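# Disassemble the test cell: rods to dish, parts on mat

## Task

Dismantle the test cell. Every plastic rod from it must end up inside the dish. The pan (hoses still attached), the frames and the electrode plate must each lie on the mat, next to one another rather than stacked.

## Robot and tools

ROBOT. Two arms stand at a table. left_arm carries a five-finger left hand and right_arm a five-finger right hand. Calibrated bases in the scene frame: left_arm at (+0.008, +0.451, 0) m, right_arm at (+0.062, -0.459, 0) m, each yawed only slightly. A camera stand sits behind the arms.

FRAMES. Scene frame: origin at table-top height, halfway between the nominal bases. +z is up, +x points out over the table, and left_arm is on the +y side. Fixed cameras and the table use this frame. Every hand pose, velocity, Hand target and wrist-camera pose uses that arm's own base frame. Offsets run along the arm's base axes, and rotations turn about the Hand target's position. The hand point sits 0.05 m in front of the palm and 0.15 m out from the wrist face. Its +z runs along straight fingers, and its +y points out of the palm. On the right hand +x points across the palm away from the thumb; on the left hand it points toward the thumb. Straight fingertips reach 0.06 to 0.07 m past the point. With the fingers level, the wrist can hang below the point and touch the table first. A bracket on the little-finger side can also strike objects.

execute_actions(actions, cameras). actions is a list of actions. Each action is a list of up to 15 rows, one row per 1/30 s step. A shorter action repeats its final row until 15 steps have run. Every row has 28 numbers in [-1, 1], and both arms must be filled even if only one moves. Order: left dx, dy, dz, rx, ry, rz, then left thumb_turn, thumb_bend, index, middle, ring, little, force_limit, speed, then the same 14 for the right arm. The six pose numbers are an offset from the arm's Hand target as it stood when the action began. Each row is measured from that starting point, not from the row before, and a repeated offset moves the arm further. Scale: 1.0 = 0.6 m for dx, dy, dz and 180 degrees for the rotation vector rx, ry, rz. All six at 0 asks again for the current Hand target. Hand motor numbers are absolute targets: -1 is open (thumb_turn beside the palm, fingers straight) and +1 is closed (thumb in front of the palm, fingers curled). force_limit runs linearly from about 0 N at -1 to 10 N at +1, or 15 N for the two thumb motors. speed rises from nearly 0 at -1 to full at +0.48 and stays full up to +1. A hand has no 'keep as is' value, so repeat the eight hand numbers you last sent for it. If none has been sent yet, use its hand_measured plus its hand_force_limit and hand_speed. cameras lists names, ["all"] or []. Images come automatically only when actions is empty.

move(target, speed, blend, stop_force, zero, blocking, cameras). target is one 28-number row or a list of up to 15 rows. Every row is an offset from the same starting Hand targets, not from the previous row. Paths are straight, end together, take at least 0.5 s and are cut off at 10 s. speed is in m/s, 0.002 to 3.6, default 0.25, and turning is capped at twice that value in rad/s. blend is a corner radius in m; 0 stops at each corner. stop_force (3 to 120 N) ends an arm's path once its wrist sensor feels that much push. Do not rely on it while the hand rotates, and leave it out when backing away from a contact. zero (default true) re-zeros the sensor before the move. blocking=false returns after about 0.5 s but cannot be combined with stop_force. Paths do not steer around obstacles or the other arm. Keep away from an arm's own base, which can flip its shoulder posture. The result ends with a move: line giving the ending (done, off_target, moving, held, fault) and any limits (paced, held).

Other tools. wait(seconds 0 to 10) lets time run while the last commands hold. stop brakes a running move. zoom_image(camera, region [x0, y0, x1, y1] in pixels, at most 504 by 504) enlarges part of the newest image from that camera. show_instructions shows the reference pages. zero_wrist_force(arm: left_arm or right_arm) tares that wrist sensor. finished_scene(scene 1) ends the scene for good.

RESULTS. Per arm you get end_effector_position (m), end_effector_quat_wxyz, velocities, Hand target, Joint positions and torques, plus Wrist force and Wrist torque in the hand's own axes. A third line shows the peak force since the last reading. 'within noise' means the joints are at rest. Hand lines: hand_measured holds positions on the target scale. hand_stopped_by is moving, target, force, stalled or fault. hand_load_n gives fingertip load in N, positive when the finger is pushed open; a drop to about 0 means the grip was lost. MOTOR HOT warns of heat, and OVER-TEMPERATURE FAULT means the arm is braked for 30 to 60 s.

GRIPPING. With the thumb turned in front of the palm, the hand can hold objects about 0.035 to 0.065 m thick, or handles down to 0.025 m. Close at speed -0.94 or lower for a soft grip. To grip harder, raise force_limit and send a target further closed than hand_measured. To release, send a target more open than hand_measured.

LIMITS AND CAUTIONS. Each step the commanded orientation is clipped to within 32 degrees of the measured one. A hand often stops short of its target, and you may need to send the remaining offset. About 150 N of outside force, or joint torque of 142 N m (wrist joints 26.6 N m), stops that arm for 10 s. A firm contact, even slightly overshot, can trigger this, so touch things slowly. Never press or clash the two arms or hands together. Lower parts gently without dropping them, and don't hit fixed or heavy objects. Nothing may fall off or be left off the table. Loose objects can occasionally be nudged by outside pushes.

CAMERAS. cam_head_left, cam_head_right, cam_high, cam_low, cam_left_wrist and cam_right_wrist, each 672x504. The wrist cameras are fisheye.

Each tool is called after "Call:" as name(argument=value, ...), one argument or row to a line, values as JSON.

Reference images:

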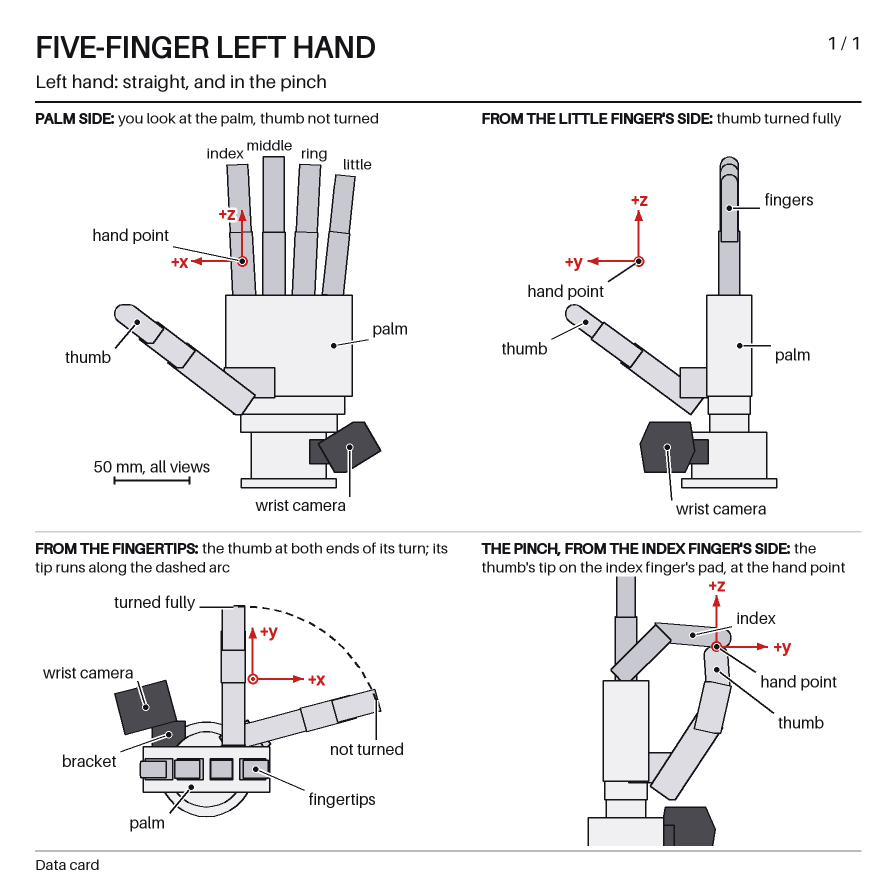

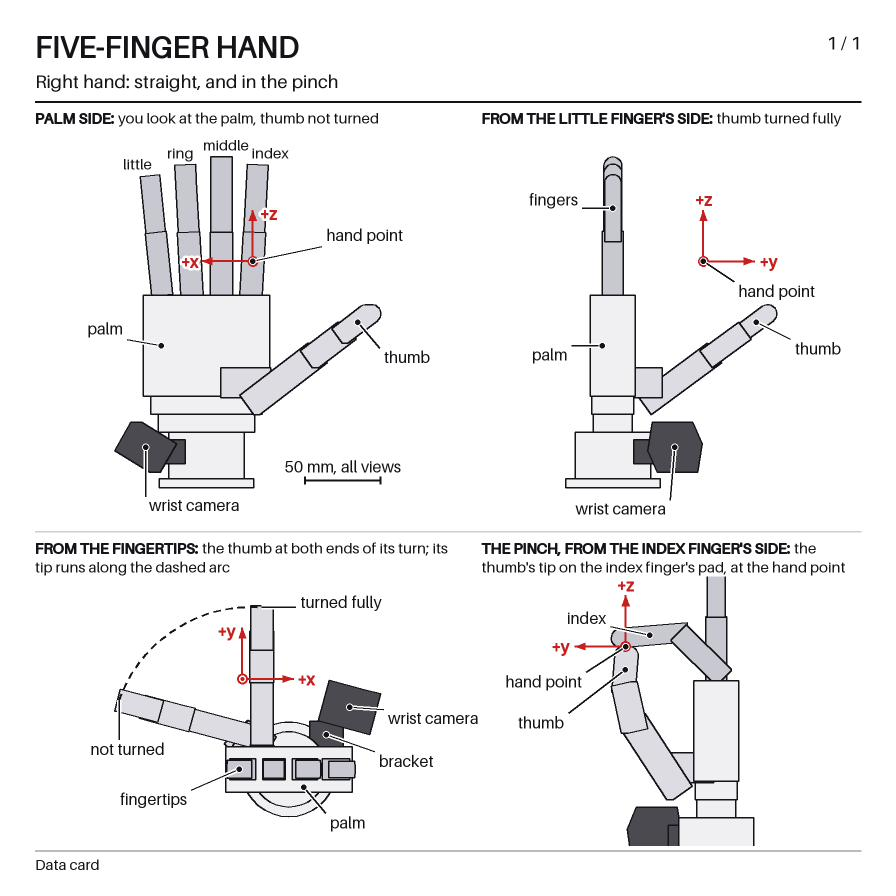

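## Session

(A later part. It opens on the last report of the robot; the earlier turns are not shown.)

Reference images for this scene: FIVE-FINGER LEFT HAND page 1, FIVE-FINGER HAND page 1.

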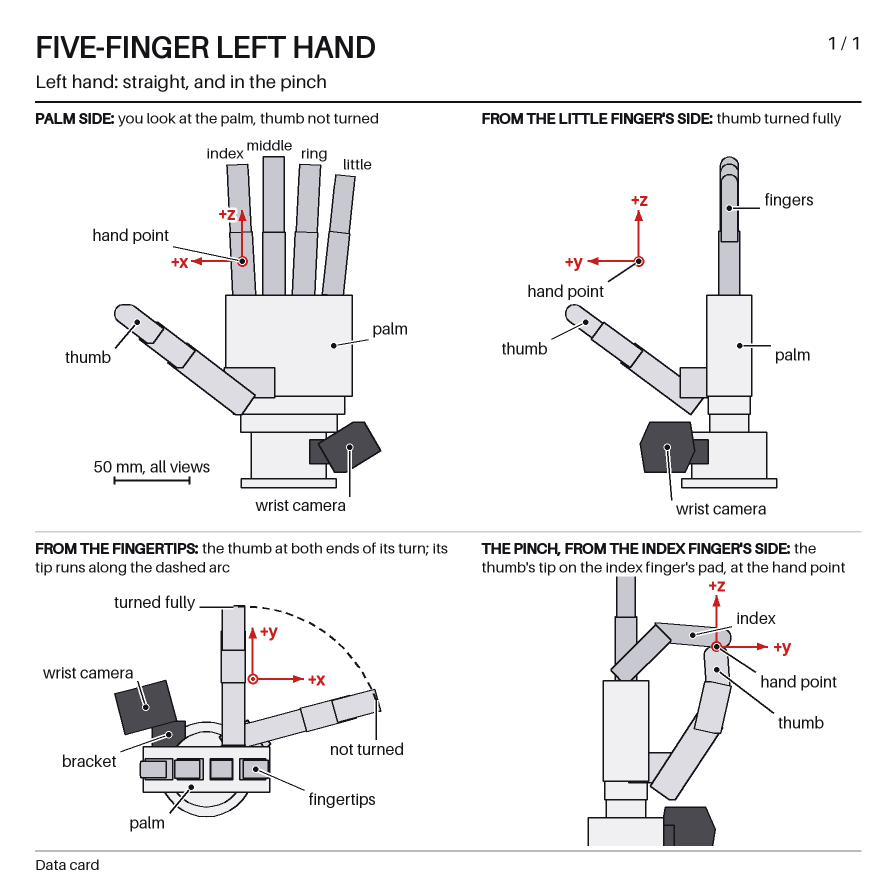

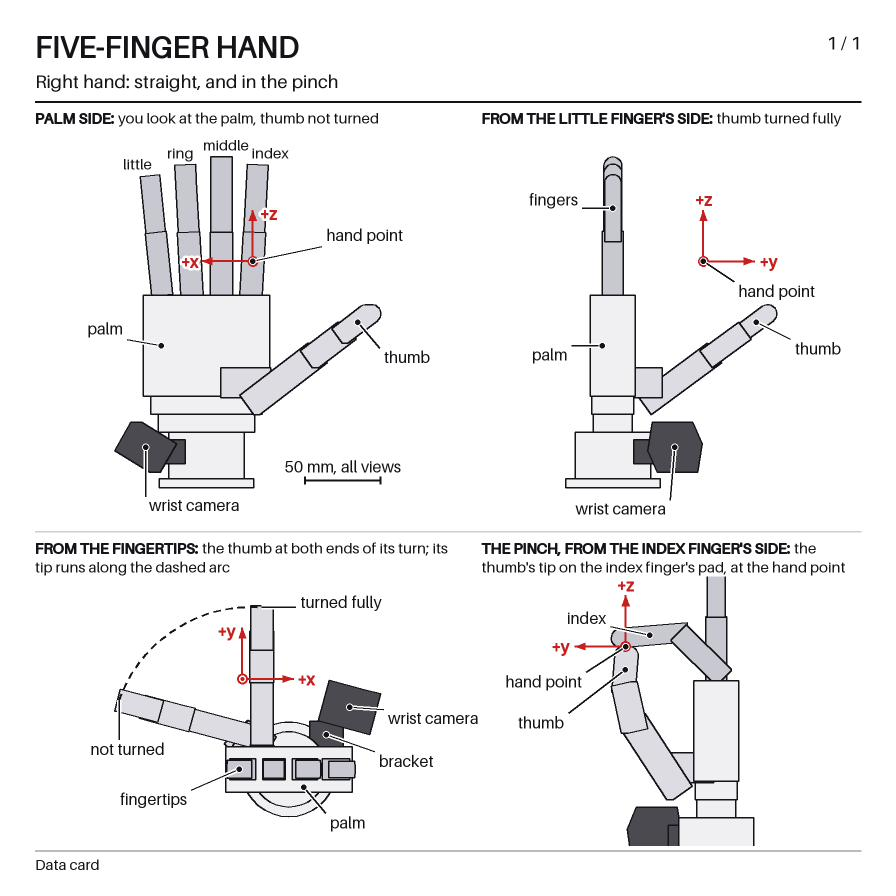

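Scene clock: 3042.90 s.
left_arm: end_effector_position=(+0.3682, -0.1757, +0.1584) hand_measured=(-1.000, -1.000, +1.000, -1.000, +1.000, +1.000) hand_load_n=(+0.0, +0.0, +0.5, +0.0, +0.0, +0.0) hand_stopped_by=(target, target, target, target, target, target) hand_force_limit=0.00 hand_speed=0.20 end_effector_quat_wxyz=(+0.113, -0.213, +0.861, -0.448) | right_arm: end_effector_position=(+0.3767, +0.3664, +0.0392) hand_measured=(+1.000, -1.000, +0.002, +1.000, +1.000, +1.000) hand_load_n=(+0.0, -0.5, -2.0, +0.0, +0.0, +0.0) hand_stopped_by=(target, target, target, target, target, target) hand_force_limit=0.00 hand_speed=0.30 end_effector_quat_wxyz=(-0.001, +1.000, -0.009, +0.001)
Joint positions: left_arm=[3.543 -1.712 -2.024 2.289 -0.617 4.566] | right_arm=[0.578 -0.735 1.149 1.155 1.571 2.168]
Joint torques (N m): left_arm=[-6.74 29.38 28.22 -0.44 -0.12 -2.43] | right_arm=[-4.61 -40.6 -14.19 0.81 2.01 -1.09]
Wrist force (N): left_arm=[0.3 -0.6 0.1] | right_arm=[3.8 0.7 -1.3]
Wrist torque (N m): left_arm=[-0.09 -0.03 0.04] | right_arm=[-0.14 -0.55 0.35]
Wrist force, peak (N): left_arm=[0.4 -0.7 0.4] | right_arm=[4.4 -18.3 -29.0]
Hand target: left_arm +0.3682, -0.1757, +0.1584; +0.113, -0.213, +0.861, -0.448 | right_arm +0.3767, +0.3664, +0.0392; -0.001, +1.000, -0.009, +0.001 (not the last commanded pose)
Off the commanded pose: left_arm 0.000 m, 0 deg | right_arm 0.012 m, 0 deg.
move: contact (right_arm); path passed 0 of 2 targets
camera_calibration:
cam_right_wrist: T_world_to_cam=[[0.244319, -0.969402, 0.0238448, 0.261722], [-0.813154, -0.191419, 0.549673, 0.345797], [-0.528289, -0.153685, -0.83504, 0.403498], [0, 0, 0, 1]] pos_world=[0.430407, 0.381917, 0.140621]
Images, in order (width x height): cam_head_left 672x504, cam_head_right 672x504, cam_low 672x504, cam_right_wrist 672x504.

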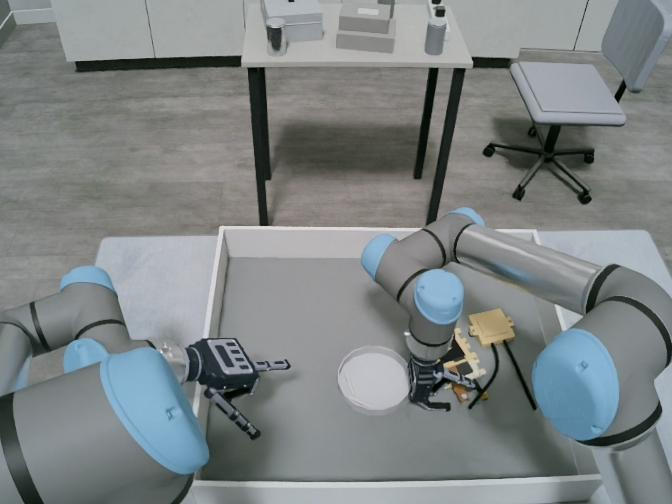

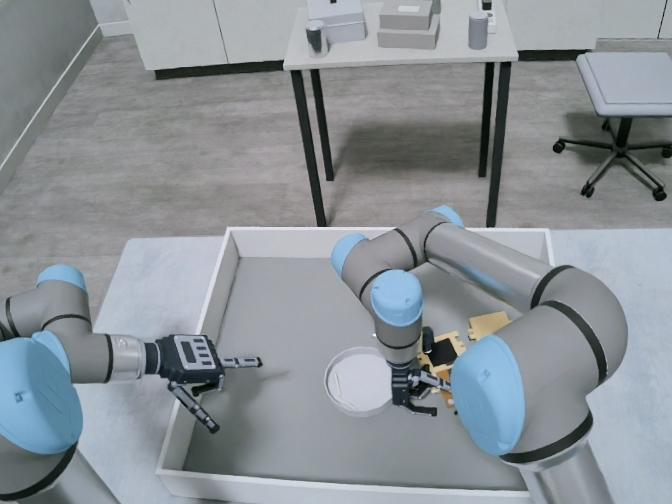

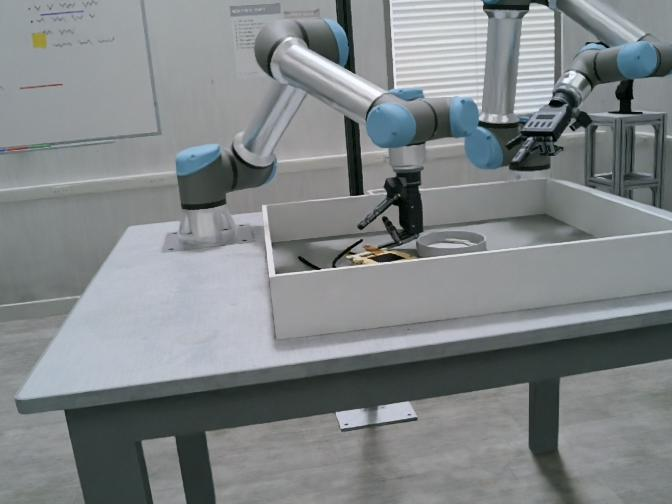

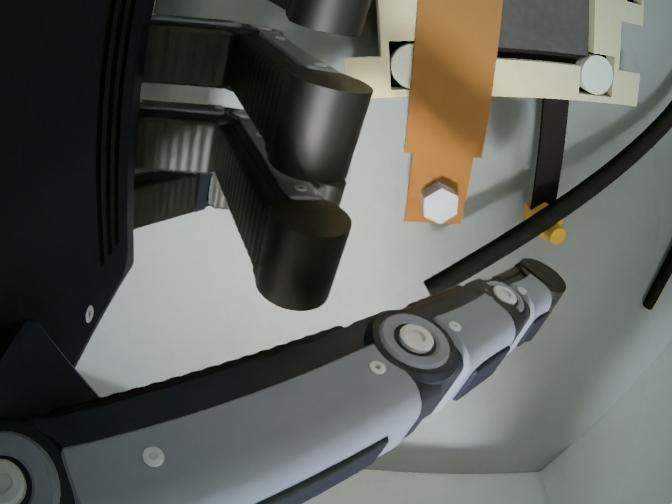

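Call:
move(
  target=[
    [0,0,0,0,0,0,-1,-1,1,-1,1,1,0,0.2,0,0,0.1,0,0,0,1,-1,0.0,1,1,1,0,0.3],
    [0,0,0,0,0,0,-1,-1,1,-1,1,1,0,0.2,-0.1133,0.002,0.1,0,0,0,1,-1,1,1,1,0,0,0.3],
    [0,0,0,0,0,0,-1,-1,1,-1,1,1,0,0.2,-0.1133,0.002,0.02,0,0,0,1,-1,1,1,1,0,0,0.3],
  ],
  speed=0.15,
  cameras=["cam_head_left","cam_low","cam_right_wrist"],
)

Call:
zoom_image(
  camera="cam_low",
  region=[320, 210, 440, 280],
)

Call:
zoom_image(
  camera="cam_head_left",
  region=[400, 340, 500, 420],
)

Scene clock: 3132.80 s.
left_arm: end_effector_position=(+0.3682, -0.1757, +0.1584) hand_measured=(-1.000, -1.000, +1.000, -1.000, +1.000, +1.000) hand_load_n=(-0.5, +0.0, +0.0, +0.0, +0.0, +0.0) hand_stopped_by=(target, target, target, target, target, target) hand_force_limit=0.00 hand_speed=0.20 end_effector_quat_wxyz=(+0.113, -0.213, +0.861, -0.448) | right_arm: end_effector_position=(+0.3086, +0.3675, +0.0512) hand_measured=(+1.000, -1.000, +1.000, +1.000, +1.000, +0.000) hand_load_n=(+0.0, +0.0, +0.0, +0.0, +0.0, +0.0) hand_stopped_by=(target, target, target, target, target, target) hand_force_limit=0.00 hand_speed=0.30 end_effector_quat_wxyz=(+0.000, +1.000, -0.009, +0.001)
Joint positions: left_arm=[3.543 -1.712 -2.024 2.289 -0.617 4.566] | right_arm=[0.651 -0.85 1.326 1.092 1.571 2.241]
Joint torques (N m): left_arm=[-6.05 29.03 28.68 -0.62 -0.21 -2.24] | right_arm=[5.98 -57.2 -27.69 1.69 0.51 1.35]
Wrist force (N): left_arm=[0.1 -0.5 0.2] | right_arm=[3.7 0.3 0.5]
Wrist torque (N m): left_arm=[-0.09 0.00 0.03] | right_arm=[-0.11 -0.61 0.37]
Wrist force, peak (N): left_arm=[0.3 -0.7 0.5] | right_arm=[5.2 0.4 0.2]
Hand target: left_arm +0.3682, -0.1757, +0.1584; +0.113, -0.213, +0.861, -0.448 | right_arm +0.3087, +0.3676, +0.0512; -0.001, +1.000, -0.009, +0.001
Off the commanded pose: left_arm 0.000 m, 0 deg | right_arm 0.000 m, 0 deg.
move: done
camera_calibration:
cam_right_wrist: T_world_to_cam=[[0.244252, -0.969414, 0.0240381, 0.279215], [-0.812985, -0.191201, 0.549997, 0.283999], [-0.528579, -0.153881, -0.834821, 0.377842], [0, 0, 0, 1]] pos_world=[0.362408, 0.383118, 0.15252]
Images, in order (width x height): cam_head_left 672x504, cam_low 672x504, cam_right_wrist 672x504.

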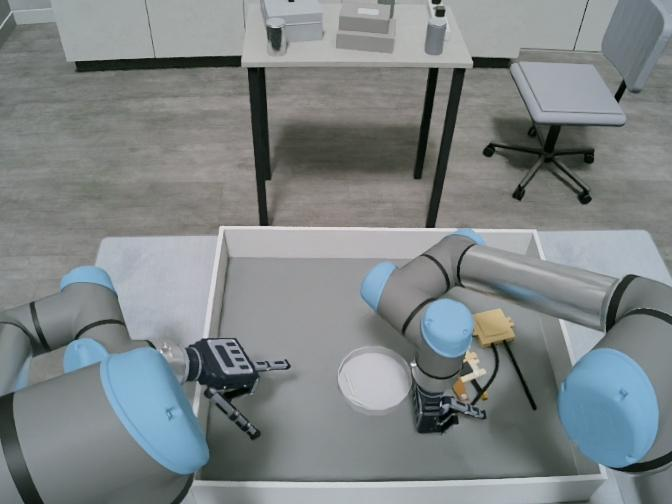

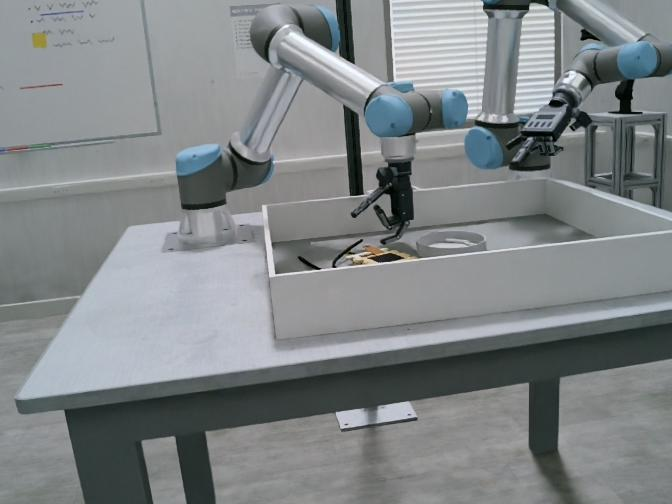

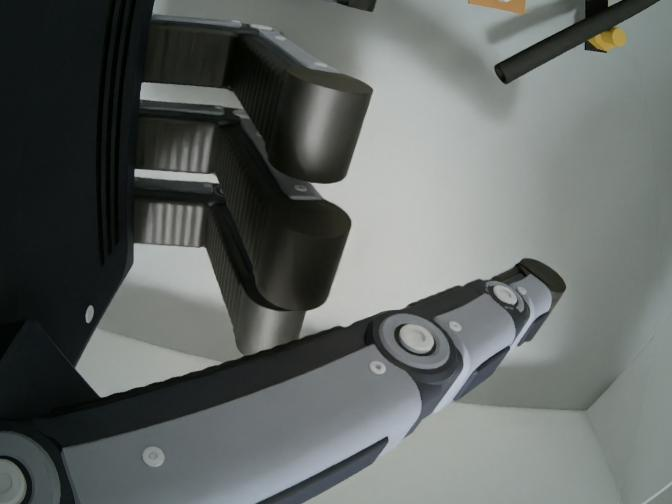

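Scaled by 4.200 from the camera's 672x504 image, which has a finer 960x720 frame.

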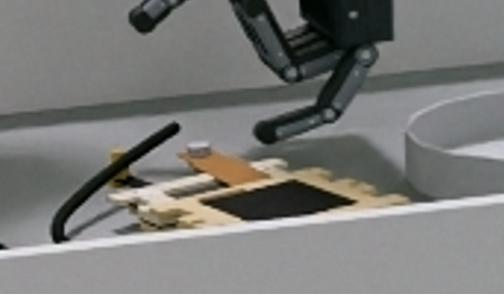

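Scaled by 5.040 from the camera's 672x504 image, which has a finer 960x720 frame.

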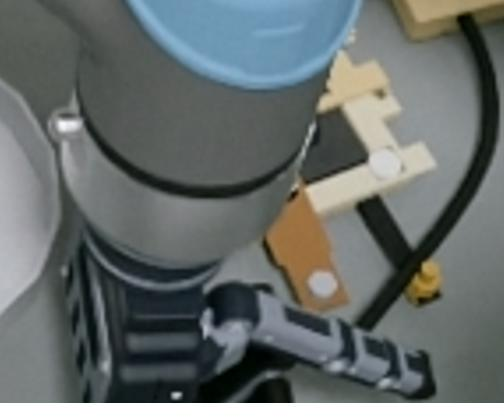

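Call:
move(
  target=[0,0,0,0,0,0,-1,-1,1,-1,1,1,0,0.2,0,0,0,0,0,0,-0.5,-1,1,1,1,0,0,0.3],
  speed=0.15,
  cameras=["cam_head_left","cam_right_wrist"],
)

Call:
zoom_image(
  camera="cam_head_left",
  region=[420, 350, 500, 420],
)

Scene clock: 3149.67 s.
left_arm: end_effector_position=(+0.3682, -0.1757, +0.1584) hand_measured=(-1.000, -1.000, +1.000, -1.000, +1.000, +1.000) hand_load_n=(-0.5, +0.0, +0.0, +0.0, +0.0, +0.0) hand_stopped_by=(target, target, target, target, target, target) hand_force_limit=0.00 hand_speed=0.20 end_effector_quat_wxyz=(+0.113, -0.213, +0.861, -0.448) | right_arm: end_effector_position=(+0.3087, +0.3676, +0.0512) hand_measured=(-0.500, -1.000, +1.000, +1.000, +1.000, +0.000) hand_load_n=(+0.0, +0.0, +0.0, +0.0, +0.0, +0.0) hand_stopped_by=(target, target, target, target, target, target) hand_force_limit=0.00 hand_speed=0.30 end_effector_quat_wxyz=(-0.001, +1.000, -0.009, +0.001)
Joint positions: left_arm=[3.543 -1.712 -2.024 2.289 -0.617 4.566] | right_arm=[0.651 -0.85 1.326 1.092 1.571 2.241]
Joint torques (N m): left_arm=[-6.59 28.76 28.81 -0.6 -0.17 -2.26] | right_arm=[6.51 -59.14 -26.38 1.71 -1.67 -0.54]
Wrist force (N): left_arm=[-0.1 -0.4 0.3] | right_arm=[3.8 0.3 0.9]
Wrist torque (N m): left_arm=[-0.08 0.02 0.02] | right_arm=[-0.13 -0.62 0.38]
Wrist force, peak (N): left_arm=[0.1 -0.8 0.5] | right_arm=[4.1 0.1 0.7]
Hand target: left_arm +0.3682, -0.1757, +0.1584; +0.113, -0.213, +0.861, -0.448 | right_arm +0.3087, +0.3676, +0.0512; -0.001, +1.000, -0.009, +0.001
Off the commanded pose: left_arm 0.000 m, 0 deg | right_arm 0.000 m, 0 deg.
move: done
camera_calibration:
cam_right_wrist: T_world_to_cam=[[0.244319, -0.969402, 0.0238448, 0.279212], [-0.813154, -0.191419, 0.549673, 0.284137], [-0.528289, -0.153685, -0.83504, 0.377779], [0, 0, 0, 1]] pos_world=[0.362407, 0.383117, 0.152621]
Images, in order (width x height): cam_head_left 672x504, cam_right_wrist 672x504.

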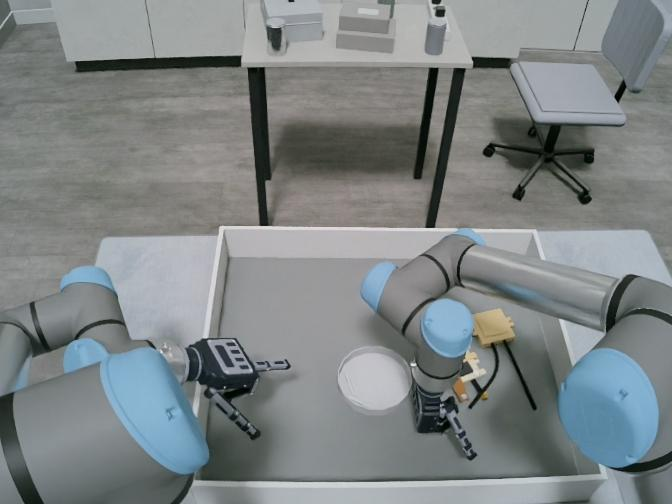

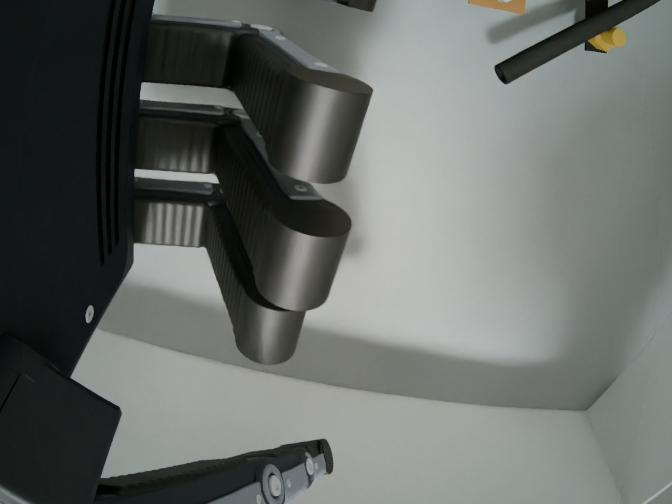

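Scaled by 6.300 from the camera's 672x504 image, which has a finer 960x720 frame.

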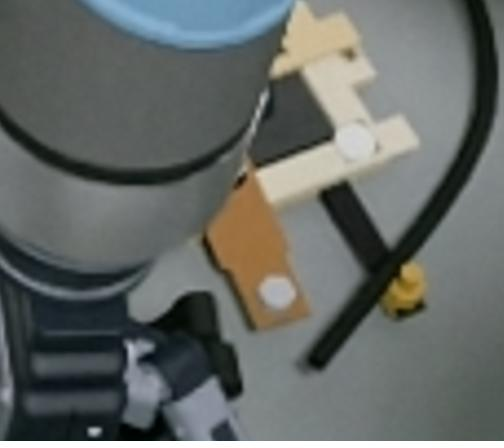

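Call:
execute_actions(
  actions=[],
  cameras=["cam_high","cam_head_right","cam_low"],
)

Call:
zoom_image(
  camera="cam_high",
  region=[280, 170, 400, 260],
)

Call:
zoom_image(
  camera="cam_head_right",
  region=[380, 350, 480, 430],
)

Scene clock: 3159.93 s.
left_arm: end_effector_position=(+0.3682, -0.1757, +0.1584) hand_measured=(-1.000, -1.000, +1.000, -1.000, +1.000, +1.000) hand_load_n=(+0.0, +0.0, +0.0, +0.0, +0.0, +0.0) hand_stopped_by=(target, target, target, target, target, target) hand_force_limit=0.00 hand_speed=0.20 end_effector_quat_wxyz=(+0.113, -0.213, +0.861, -0.448) | right_arm: end_effector_position=(+0.3087, +0.3676, +0.0512) hand_measured=(-0.500, -1.000, +1.000, +1.000, +1.000, +0.000) hand_load_n=(+0.0, +0.0, +0.0, +0.0, +0.0, +0.0) hand_stopped_by=(target, target, target, target, target, target) hand_force_limit=0.00 hand_speed=0.30 end_effector_quat_wxyz=(-0.001, +1.000, -0.009, +0.001)
Joint positions: left_arm=[3.543 -1.712 -2.024 2.289 -0.617 4.566] | right_arm=[0.651 -0.85 1.326 1.092 1.571 2.241]
Joint velocities: within noise
Joint torques (N m): left_arm=[-6.17 29.05 29.15 -0.48 -0.3 -2.28] | right_arm=[5.82 -57.65 -21.24 3.63 -1.64 -1.23]
Wrist force (N): left_arm=[0.0 -0.5 0.5] | right_arm=[4.1 0.3 0.7]
Wrist torque (N m): left_arm=[-0.10 0.03 0.02] | right_arm=[-0.11 -0.66 0.40]
Wrist force, peak (N): left_arm=[0.4 -0.6 0.5] | right_arm=[4.1 0.2 0.7]
Hand target: left_arm +0.3682, -0.1757, +0.1584; +0.113, -0.213, +0.861, -0.448 | right_arm +0.3087, +0.3676, +0.0512; -0.001, +1.000, -0.009, +0.001
Off the commanded pose: left_arm 0.000 m, 0 deg | right_arm 0.000 m, 0 deg.
Images, in order (width x height): cam_head_right 672x504, cam_high 672x504, cam_low 672x504.

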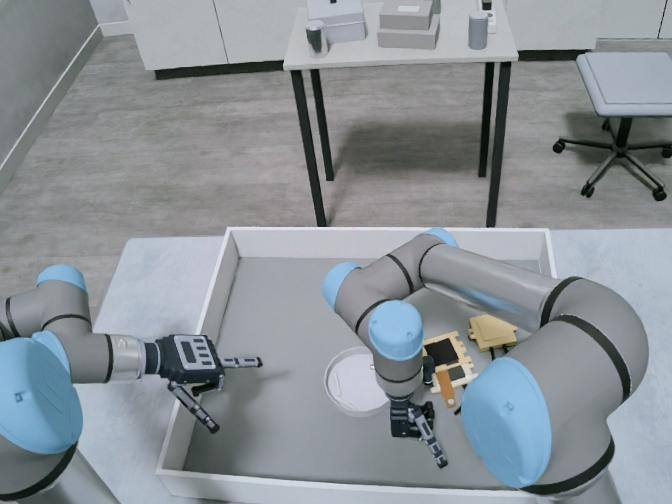

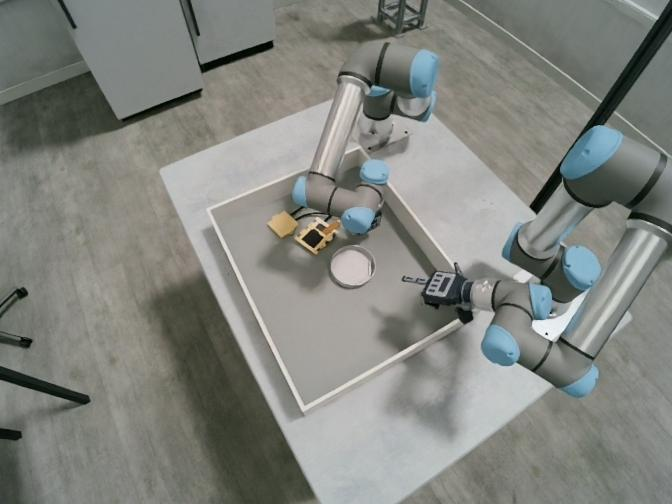

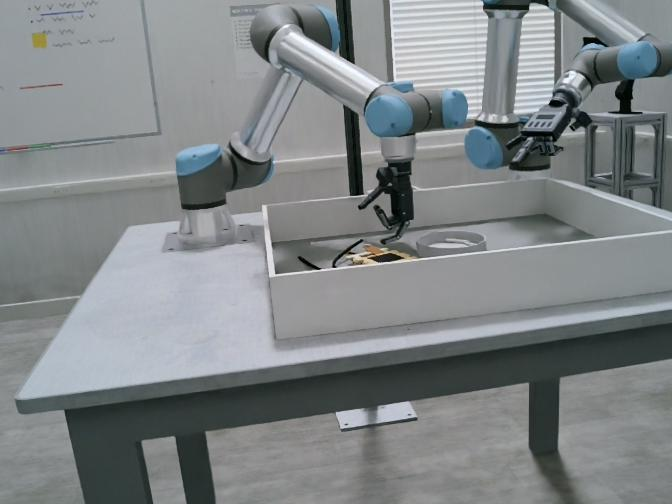

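Scaled by 4.200 from the camera's 672x504 image, which has a finer 960x720 frame.

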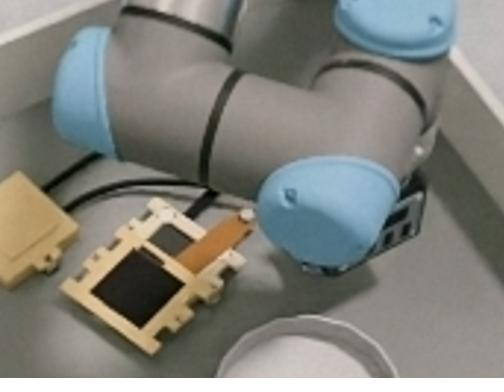

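Scaled by 5.040 from the camera's 672x504 image, which has a finer 960x720 frame.

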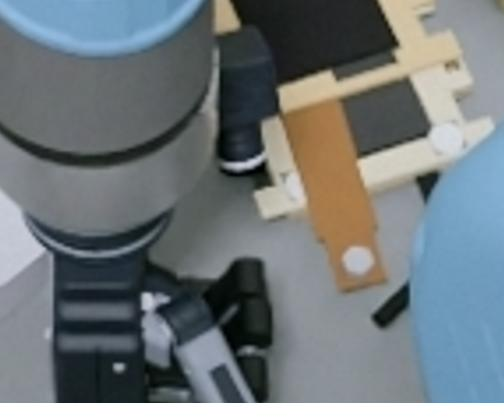

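Call:
move(
  target=[
    [0,0,0,0,0,0,-1,-1,1,-1,1,1,0,0.2,-0.0033,0,-0.03,0,0,0,-0.5,-1,1,1,1,0,0,0.3],
    [0,0,0,0,0,0,-1,-1,1,-1,1,1,0,0.2,-0.0033,0,-0.052,0,0,0,-0.5,-1,1,1,1,0,0,0.3],
  ],
  speed=[0.06,0.02],
  stop_force=3.5,
  cameras=["cam_head_right","cam_low","cam_right_wrist"],
)

Call:
zoom_image(
  camera="cam_low",
  region=[320, 220, 420, 270],
)

Call:
zoom_image(
  camera="cam_head_right",
  region=[380, 350, 480, 430],
)

Scene clock: 3174.13 s.
left_arm: end_effector_position=(+0.3682, -0.1757, +0.1584) hand_measured=(-1.000, -1.000, +1.000, -1.000, +1.000, +1.000) hand_load_n=(+0.0, +0.0, +0.0, +0.0, +0.0, +0.0) hand_stopped_by=(target, target, target, target, target, target) hand_force_limit=0.00 hand_speed=0.20 end_effector_quat_wxyz=(+0.113, -0.213, +0.861, -0.448) | right_arm: end_effector_position=(+0.3071, +0.3676, +0.0374) hand_measured=(-0.500, -1.000, +1.000, +1.000, +1.000, +0.000) hand_load_n=(+0.0, -0.5, +0.0, +0.0, +0.0, -1.5) hand_stopped_by=(target, target, target, target, target, target) hand_force_limit=0.00 hand_speed=0.30 end_effector_quat_wxyz=(-0.001, +1.000, -0.009, +0.001)
Joint positions: left_arm=[3.543 -1.712 -2.024 2.289 -0.617 4.566] | right_arm=[0.653 -0.836 1.342 1.063 1.571 2.243]
Joint torques (N m): left_arm=[-7.54 28.81 28.3 -0.66 -0.29 -2.07] | right_arm=[-7.42 -37.04 -20.74 0.73 -1.51 -1.22]
Wrist force (N): left_arm=[0.1 -0.3 0.5] | right_arm=[3.7 0.2 -0.9]
Wrist torque (N m): left_arm=[-0.06 0.01 0.02] | right_arm=[-0.13 -0.51 0.29]
Wrist force, peak (N): left_arm=[0.2 -0.5 0.6] | right_arm=[8.5 -11.6 -18.7]
Hand target: left_arm +0.3682, -0.1757, +0.1584; +0.113, -0.213, +0.861, -0.448 | right_arm +0.3071, +0.3676, +0.0373; -0.001, +1.000, -0.009, +0.001 (not the last commanded pose)
Off the commanded pose: left_arm 0.000 m, 0 deg | right_arm 0.017 m, 0 deg.
move: contact (right_arm); path passed 0 of 2 targets
camera_calibration:
cam_right_wrist: T_world_to_cam=[[0.244319, -0.969402, 0.0238448, 0.27991], [-0.813154, -0.191419, 0.549673, 0.290557], [-0.528289, -0.153685, -0.83504, 0.36538], [0, 0, 0, 1]] pos_world=[0.360907, 0.383117, 0.138721]
Images, in order (width x height): cam_head_right 672x504, cam_low 672x504, cam_right_wrist 672x504.

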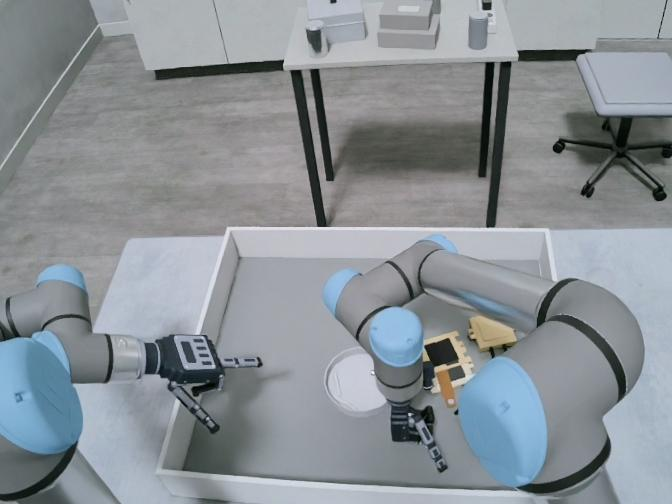

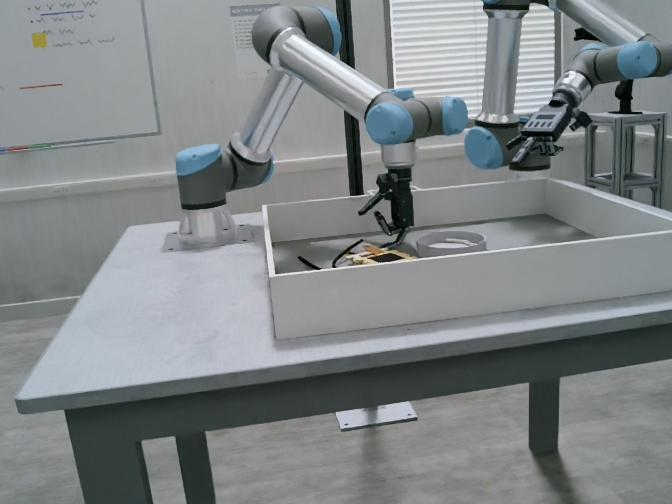

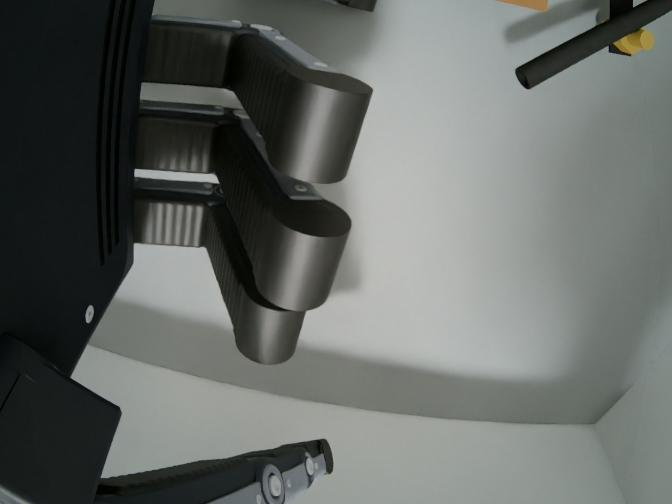

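Scaled by 5.040 from the camera's 672x504 image, which has a finer 960x720 frame.

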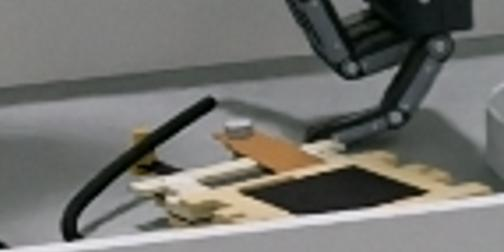

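Scaled by 5.040 from the camera's 672x504 image, which has a finer 960x720 frame.

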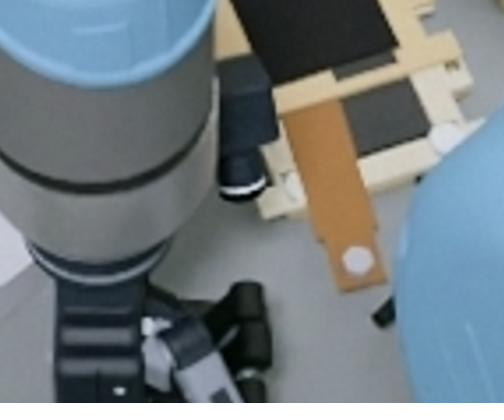

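Call:
move(
  target=[
    [0,0,0,0,0,0,-1,-1,1,-1,1,1,0,0.2,0,0,0.1,0,0,0,-0.5,-1,1,1,1,0,0,0.3],
    [0,0,0,0,0,0,-1,-1,1,-1,1,1,0,0.2,0,0,0.1,0,0,0,-0.5,-1,-1,1,1,1,0,0.3],
  ],
  speed=0.15,
)

Call:
move(
  target=[0,0,0,0,0,0,-1,-1,1,-1,1,1,0,0.2,0,0,-0.06,0,0,0,-0.5,-1,-1,1,1,1,0,0.3],
  speed=0.015,
  stop_force=3,
)

Scene clock: 3212.43 s.
left_arm: end_effector_position=(+0.3682, -0.1757, +0.1584) hand_measured=(-1.000, -1.000, +1.000, -1.000, +1.000, +1.000) hand_load_n=(-0.5, +0.0, +0.0, +0.0, +0.0, +0.0) hand_stopped_by=(target, target, target, target, target, target) hand_force_limit=0.00 hand_speed=0.20 end_effector_quat_wxyz=(+0.113, -0.213, +0.861, -0.448) | right_arm: end_effector_position=(+0.3071, +0.3676, +0.0973) hand_measured=(-0.500, -1.000, -1.000, +1.000, +1.000, +1.000) hand_load_n=(+0.0, +0.0, +0.0, +0.0, +0.5, +0.0) hand_stopped_by=(target, target, target, target, target, target) hand_force_limit=0.00 hand_speed=0.30 end_effector_quat_wxyz=(-0.001, +1.000, -0.009, +0.001)
Joint positions: left_arm=[3.543 -1.712 -2.024 2.289 -0.617 4.566] | right_arm=[0.653 -0.899 1.284 1.184 1.571 2.243]
Joint torques (N m): left_arm=[-6.98 28.65 28.8 -0.61 -0.2 -2.01] | right_arm=[-3.85 -36.69 -6.99 3.35 -2.12 -0.52]
Wrist force (N): left_arm=[-0.1 -0.3 0.5] | right_arm=[3.8 -0.1 0.5]
Wrist torque (N m): left_arm=[-0.06 0.03 0.01] | right_arm=[-0.16 -0.58 0.29]
Wrist force, peak (N): left_arm=[-0.1 -0.6 0.8] | right_arm=[3.8 0.4 2.1]
Hand target: left_arm +0.3682, -0.1757, +0.1584; +0.113, -0.213, +0.861, -0.448 | right_arm +0.3071, +0.3676, +0.0973; -0.001, +1.000, -0.009, +0.001
Off the commanded pose: left_arm 0.000 m, 0 deg | right_arm 0.000 m, 0 deg.
move: done

Scene clock: 3214.80 s.
left_arm: end_effector_position=(+0.3682, -0.1757, +0.1584) hand_measured=(-1.000, -1.000, +1.000, -1.000, +1.000, +1.000) hand_load_n=(+0.0, +0.0, +0.0, +0.0, +0.0, +0.0) hand_stopped_by=(target, target, target, target, target, target) hand_force_limit=0.00 hand_speed=0.20 end_effector_quat_wxyz=(+0.113, -0.213, +0.861, -0.448) | right_arm: end_effector_position=(+0.3071, +0.3676, +0.0772) hand_measured=(-0.500, -1.000, -1.000, +1.000, +1.000, +1.000) hand_load_n=(+0.0, +0.0, +0.0, +0.0, +0.0, +0.0) hand_stopped_by=(target, target, target, target, target, target) hand_force_limit=0.00 hand_speed=0.30 end_effector_quat_wxyz=(-0.001, +1.000, -0.009, +0.001)
Joint positions: left_arm=[3.543 -1.712 -2.024 2.289 -0.617 4.566] | right_arm=[0.653 -0.879 1.306 1.142 1.571 2.243]
Joint torques (N m): left_arm=[-5.89 28.74 28.24 -0.48 -0.18 -1.97] | right_arm=[-0.91 -57.42 -27.97 1.5 -1.84 0.52]
Wrist force (N): left_arm=[-0.2 -0.3 0.0] | right_arm=[3.7 -0.1 -1.9]
Wrist torque (N m): left_arm=[-0.05 0.03 0.01] | right_arm=[0.00 -0.55 0.29]
Wrist force, peak (N): left_arm=[0.0 -0.5 0.8] | right_arm=[4.3 -0.3 -7.2]
Hand target: left_arm +0.3682, -0.1757, +0.1584; +0.113, -0.213, +0.861, -0.448 | right_arm +0.3071, +0.3676, +0.0772; -0.001, +1.000, -0.009, +0.001 (not the last commanded pose)
Off the commanded pose: left_arm 0.000 m, 0 deg | right_arm 0.016 m, 0 deg.
move: contact (right_arm)

Call:
move(
  target=[
    [0,0,0,0,0,0,-1,-1,1,-1,1,1,0,0.2,-0.006,0,0.01,0,0,0,-0.5,-1,1,1,1,0,0,0.3],
    [0,0,0,0,0,0,-1,-1,1,-1,1,1,0,0.2,-0.006,0,-0.055,0,0,0,-0.5,-1,1,1,1,0,0,0.3],
    [0,0,0,0,0,0,-1,-1,1,-1,1,1,0,0.2,-0.006,0,-0.065,0,0,0,-0.5,-1,1,1,1,0,0,0.3],
  ],
  speed=[0.1,0.08,0.015],
)

Call:
move(
  target=[0,0,0,0,0,0,-1,-1,1,-1,1,1,0,0.2,0,-0.06,0,0,0,0,-0.5,-1,1,1,1,0,0,0.3],
  speed=0.04,
  stop_force=3,
  cameras=["cam_head_left","cam_low","cam_right_wrist","cam_head_right"],
)

Call:
zoom_image(
  camera="cam_low",
  region=[320, 220, 420, 270],
)

Call:
zoom_image(
  camera="cam_head_right",
  region=[400, 350, 480, 430],
)

Scene clock: 3275.70 s.
left_arm: end_effector_position=(+0.3682, -0.1757, +0.1584) hand_measured=(-1.000, -1.000, +1.000, -1.000, +1.000, +1.000) hand_load_n=(+0.0, +0.0, +0.5, +0.0, +0.0, +0.0) hand_stopped_by=(target, target, target, target, target, target) hand_force_limit=0.00 hand_speed=0.20 end_effector_quat_wxyz=(+0.113, -0.213, +0.861, -0.448) | right_arm: end_effector_position=(+0.3035, +0.3676, +0.0380) hand_measured=(-0.500, -1.000, +1.000, +1.000, +1.000, +0.000) hand_load_n=(+0.0, +0.0, +0.5, +0.0, +0.0, +0.0) hand_stopped_by=(target, target, target, target, target, target) hand_force_limit=0.00 hand_speed=0.30 end_effector_quat_wxyz=(-0.001, +1.000, -0.009, +0.001)
Joint positions: left_arm=[3.543 -1.712 -2.024 2.289 -0.617 4.566] | right_arm=[0.657 -0.842 1.35 1.06 1.571 2.247]
Joint torques (N m): left_arm=[-6.44 28.4 27.66 -0.63 -0.27 -2] | right_arm=[-6.26 -48.23 -10.22 3.45 -0.61 -1.3]
Wrist force (N): left_arm=[0.0 -0.3 0.1] | right_arm=[3.6 0.1 0.5]
Wrist torque (N m): left_arm=[-0.04 0.01 0.01] | right_arm=[-0.13 -0.58 0.28]
Wrist force, peak (N): left_arm=[0.3 -0.6 0.7] | right_arm=[4.3 0.0 -1.9]
Hand target: left_arm +0.3682, -0.1757, +0.1584; +0.113, -0.213, +0.861, -0.448 | right_arm +0.3035, +0.3676, +0.0382; -0.001, +1.000, -0.009, +0.001
Off the commanded pose: left_arm 0.000 m, 0 deg | right_arm 0.000 m, 0 deg.
move: done

Scene clock: 3277.57 s.
left_arm: end_effector_position=(+0.3682, -0.1757, +0.1584) hand_measured=(-1.000, -1.000, +1.000, -1.000, +1.000, +1.000) hand_load_n=(+0.0, +0.0, +0.0, +0.0, +0.0, +0.0) hand_stopped_by=(target, target, target, target, target, target) hand_force_limit=0.00 hand_speed=0.20 end_effector_quat_wxyz=(+0.113, -0.213, +0.861, -0.448) | right_arm: end_effector_position=(+0.3035, +0.3316, +0.0382) hand_measured=(-0.500, -1.000, +1.000, +1.000, +1.000, +0.000) hand_load_n=(+0.0, +0.0, +0.0, +0.0, +0.0, +0.0) hand_stopped_by=(target, target, target, target, target, target) hand_force_limit=0.00 hand_speed=0.30 end_effector_quat_wxyz=(-0.001, +1.000, -0.009, +0.001)
Joint positions: left_arm=[3.543 -1.712 -2.024 2.289 -0.617 4.566] | right_arm=[0.6 -0.901 1.457 1.013 1.571 2.19]
Joint torques (N m): left_arm=[-6.22 28.8 28.16 -0.73 -0.21 -1.88] | right_arm=[7.57 -35.01 -26.64 3.67 -2.54 1.68]
Wrist force (N): left_arm=[0.3 -0.6 0.3] | right_arm=[3.6 -0.1 0.3]
Wrist torque (N m): left_arm=[-0.11 -0.03 0.04] | right_arm=[-0.17 -0.58 0.31]
Wrist force, peak (N): left_arm=[-0.1 -0.6 0.5] | right_arm=[4.3 0.0 0.8]
Hand target: left_arm +0.3682, -0.1757, +0.1584; +0.113, -0.213, +0.861, -0.448 | right_arm +0.3035, +0.3316, +0.0382; -0.001, +1.000, -0.009, +0.001
Off the commanded pose: left_arm 0.000 m, 0 deg | right_arm 0.000 m, 0 deg.
move: done
camera_calibration:
cam_right_wrist: T_world_to_cam=[[0.244319, -0.969402, 0.0238448, 0.245872], [-0.813154, -0.191419, 0.549673, 0.280299], [-0.528289, -0.153685, -0.83504, 0.358613], [0, 0, 0, 1]] pos_world=[0.357307, 0.347117, 0.139521]
Images, in order (width x height): cam_head_left 672x504, cam_head_right 672x504, cam_low 672x504, cam_right_wrist 672x504.

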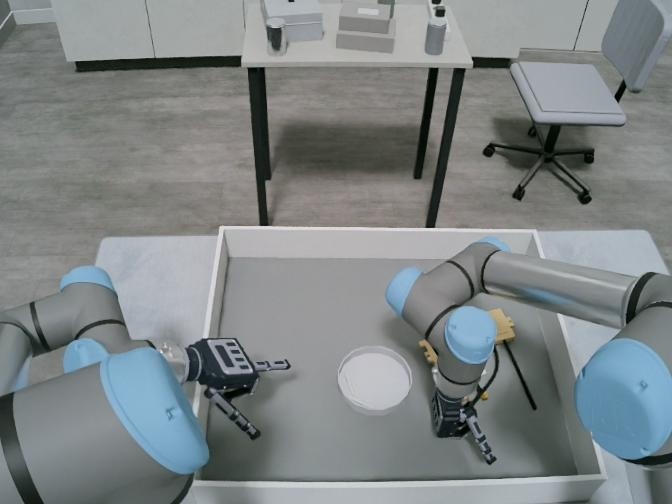

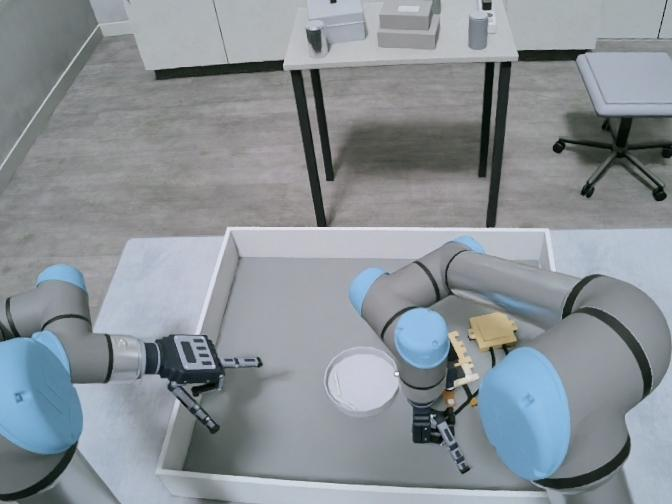

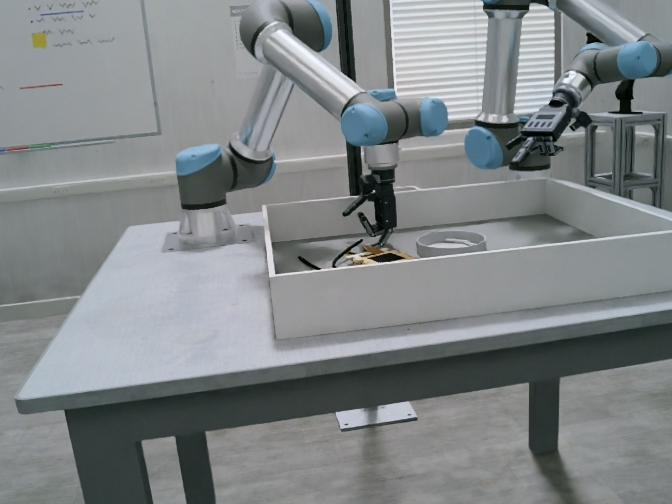

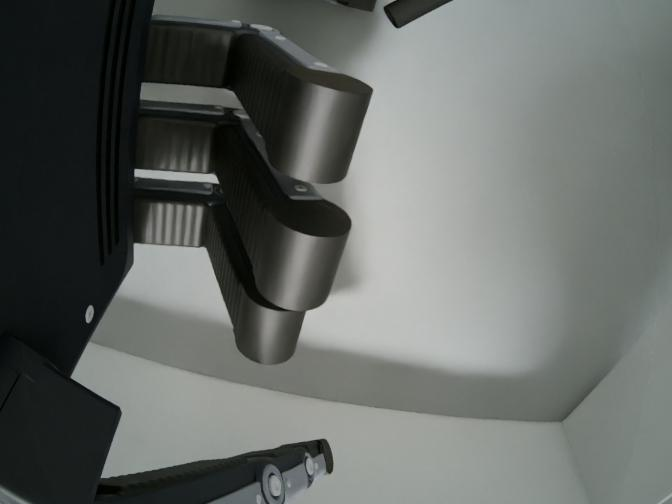

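Scaled by 5.040 from the camera's 672x504 image, which has a finer 960x720 frame.

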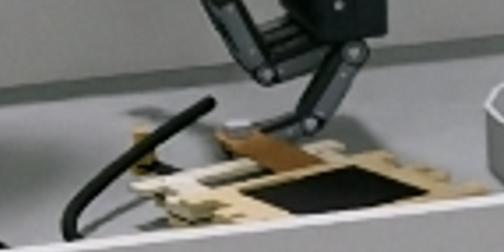

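Scaled by 6.300 from the camera's 672x504 image, which has a finer 960x720 frame.

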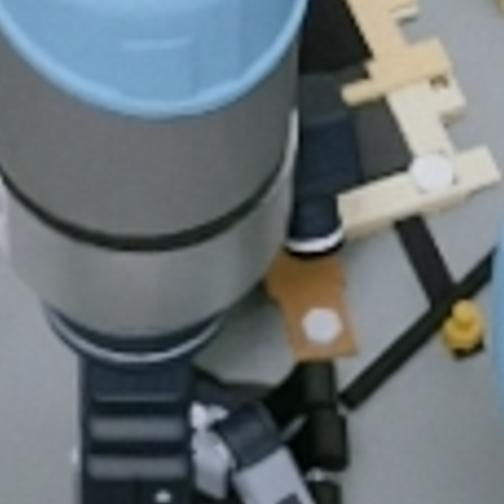

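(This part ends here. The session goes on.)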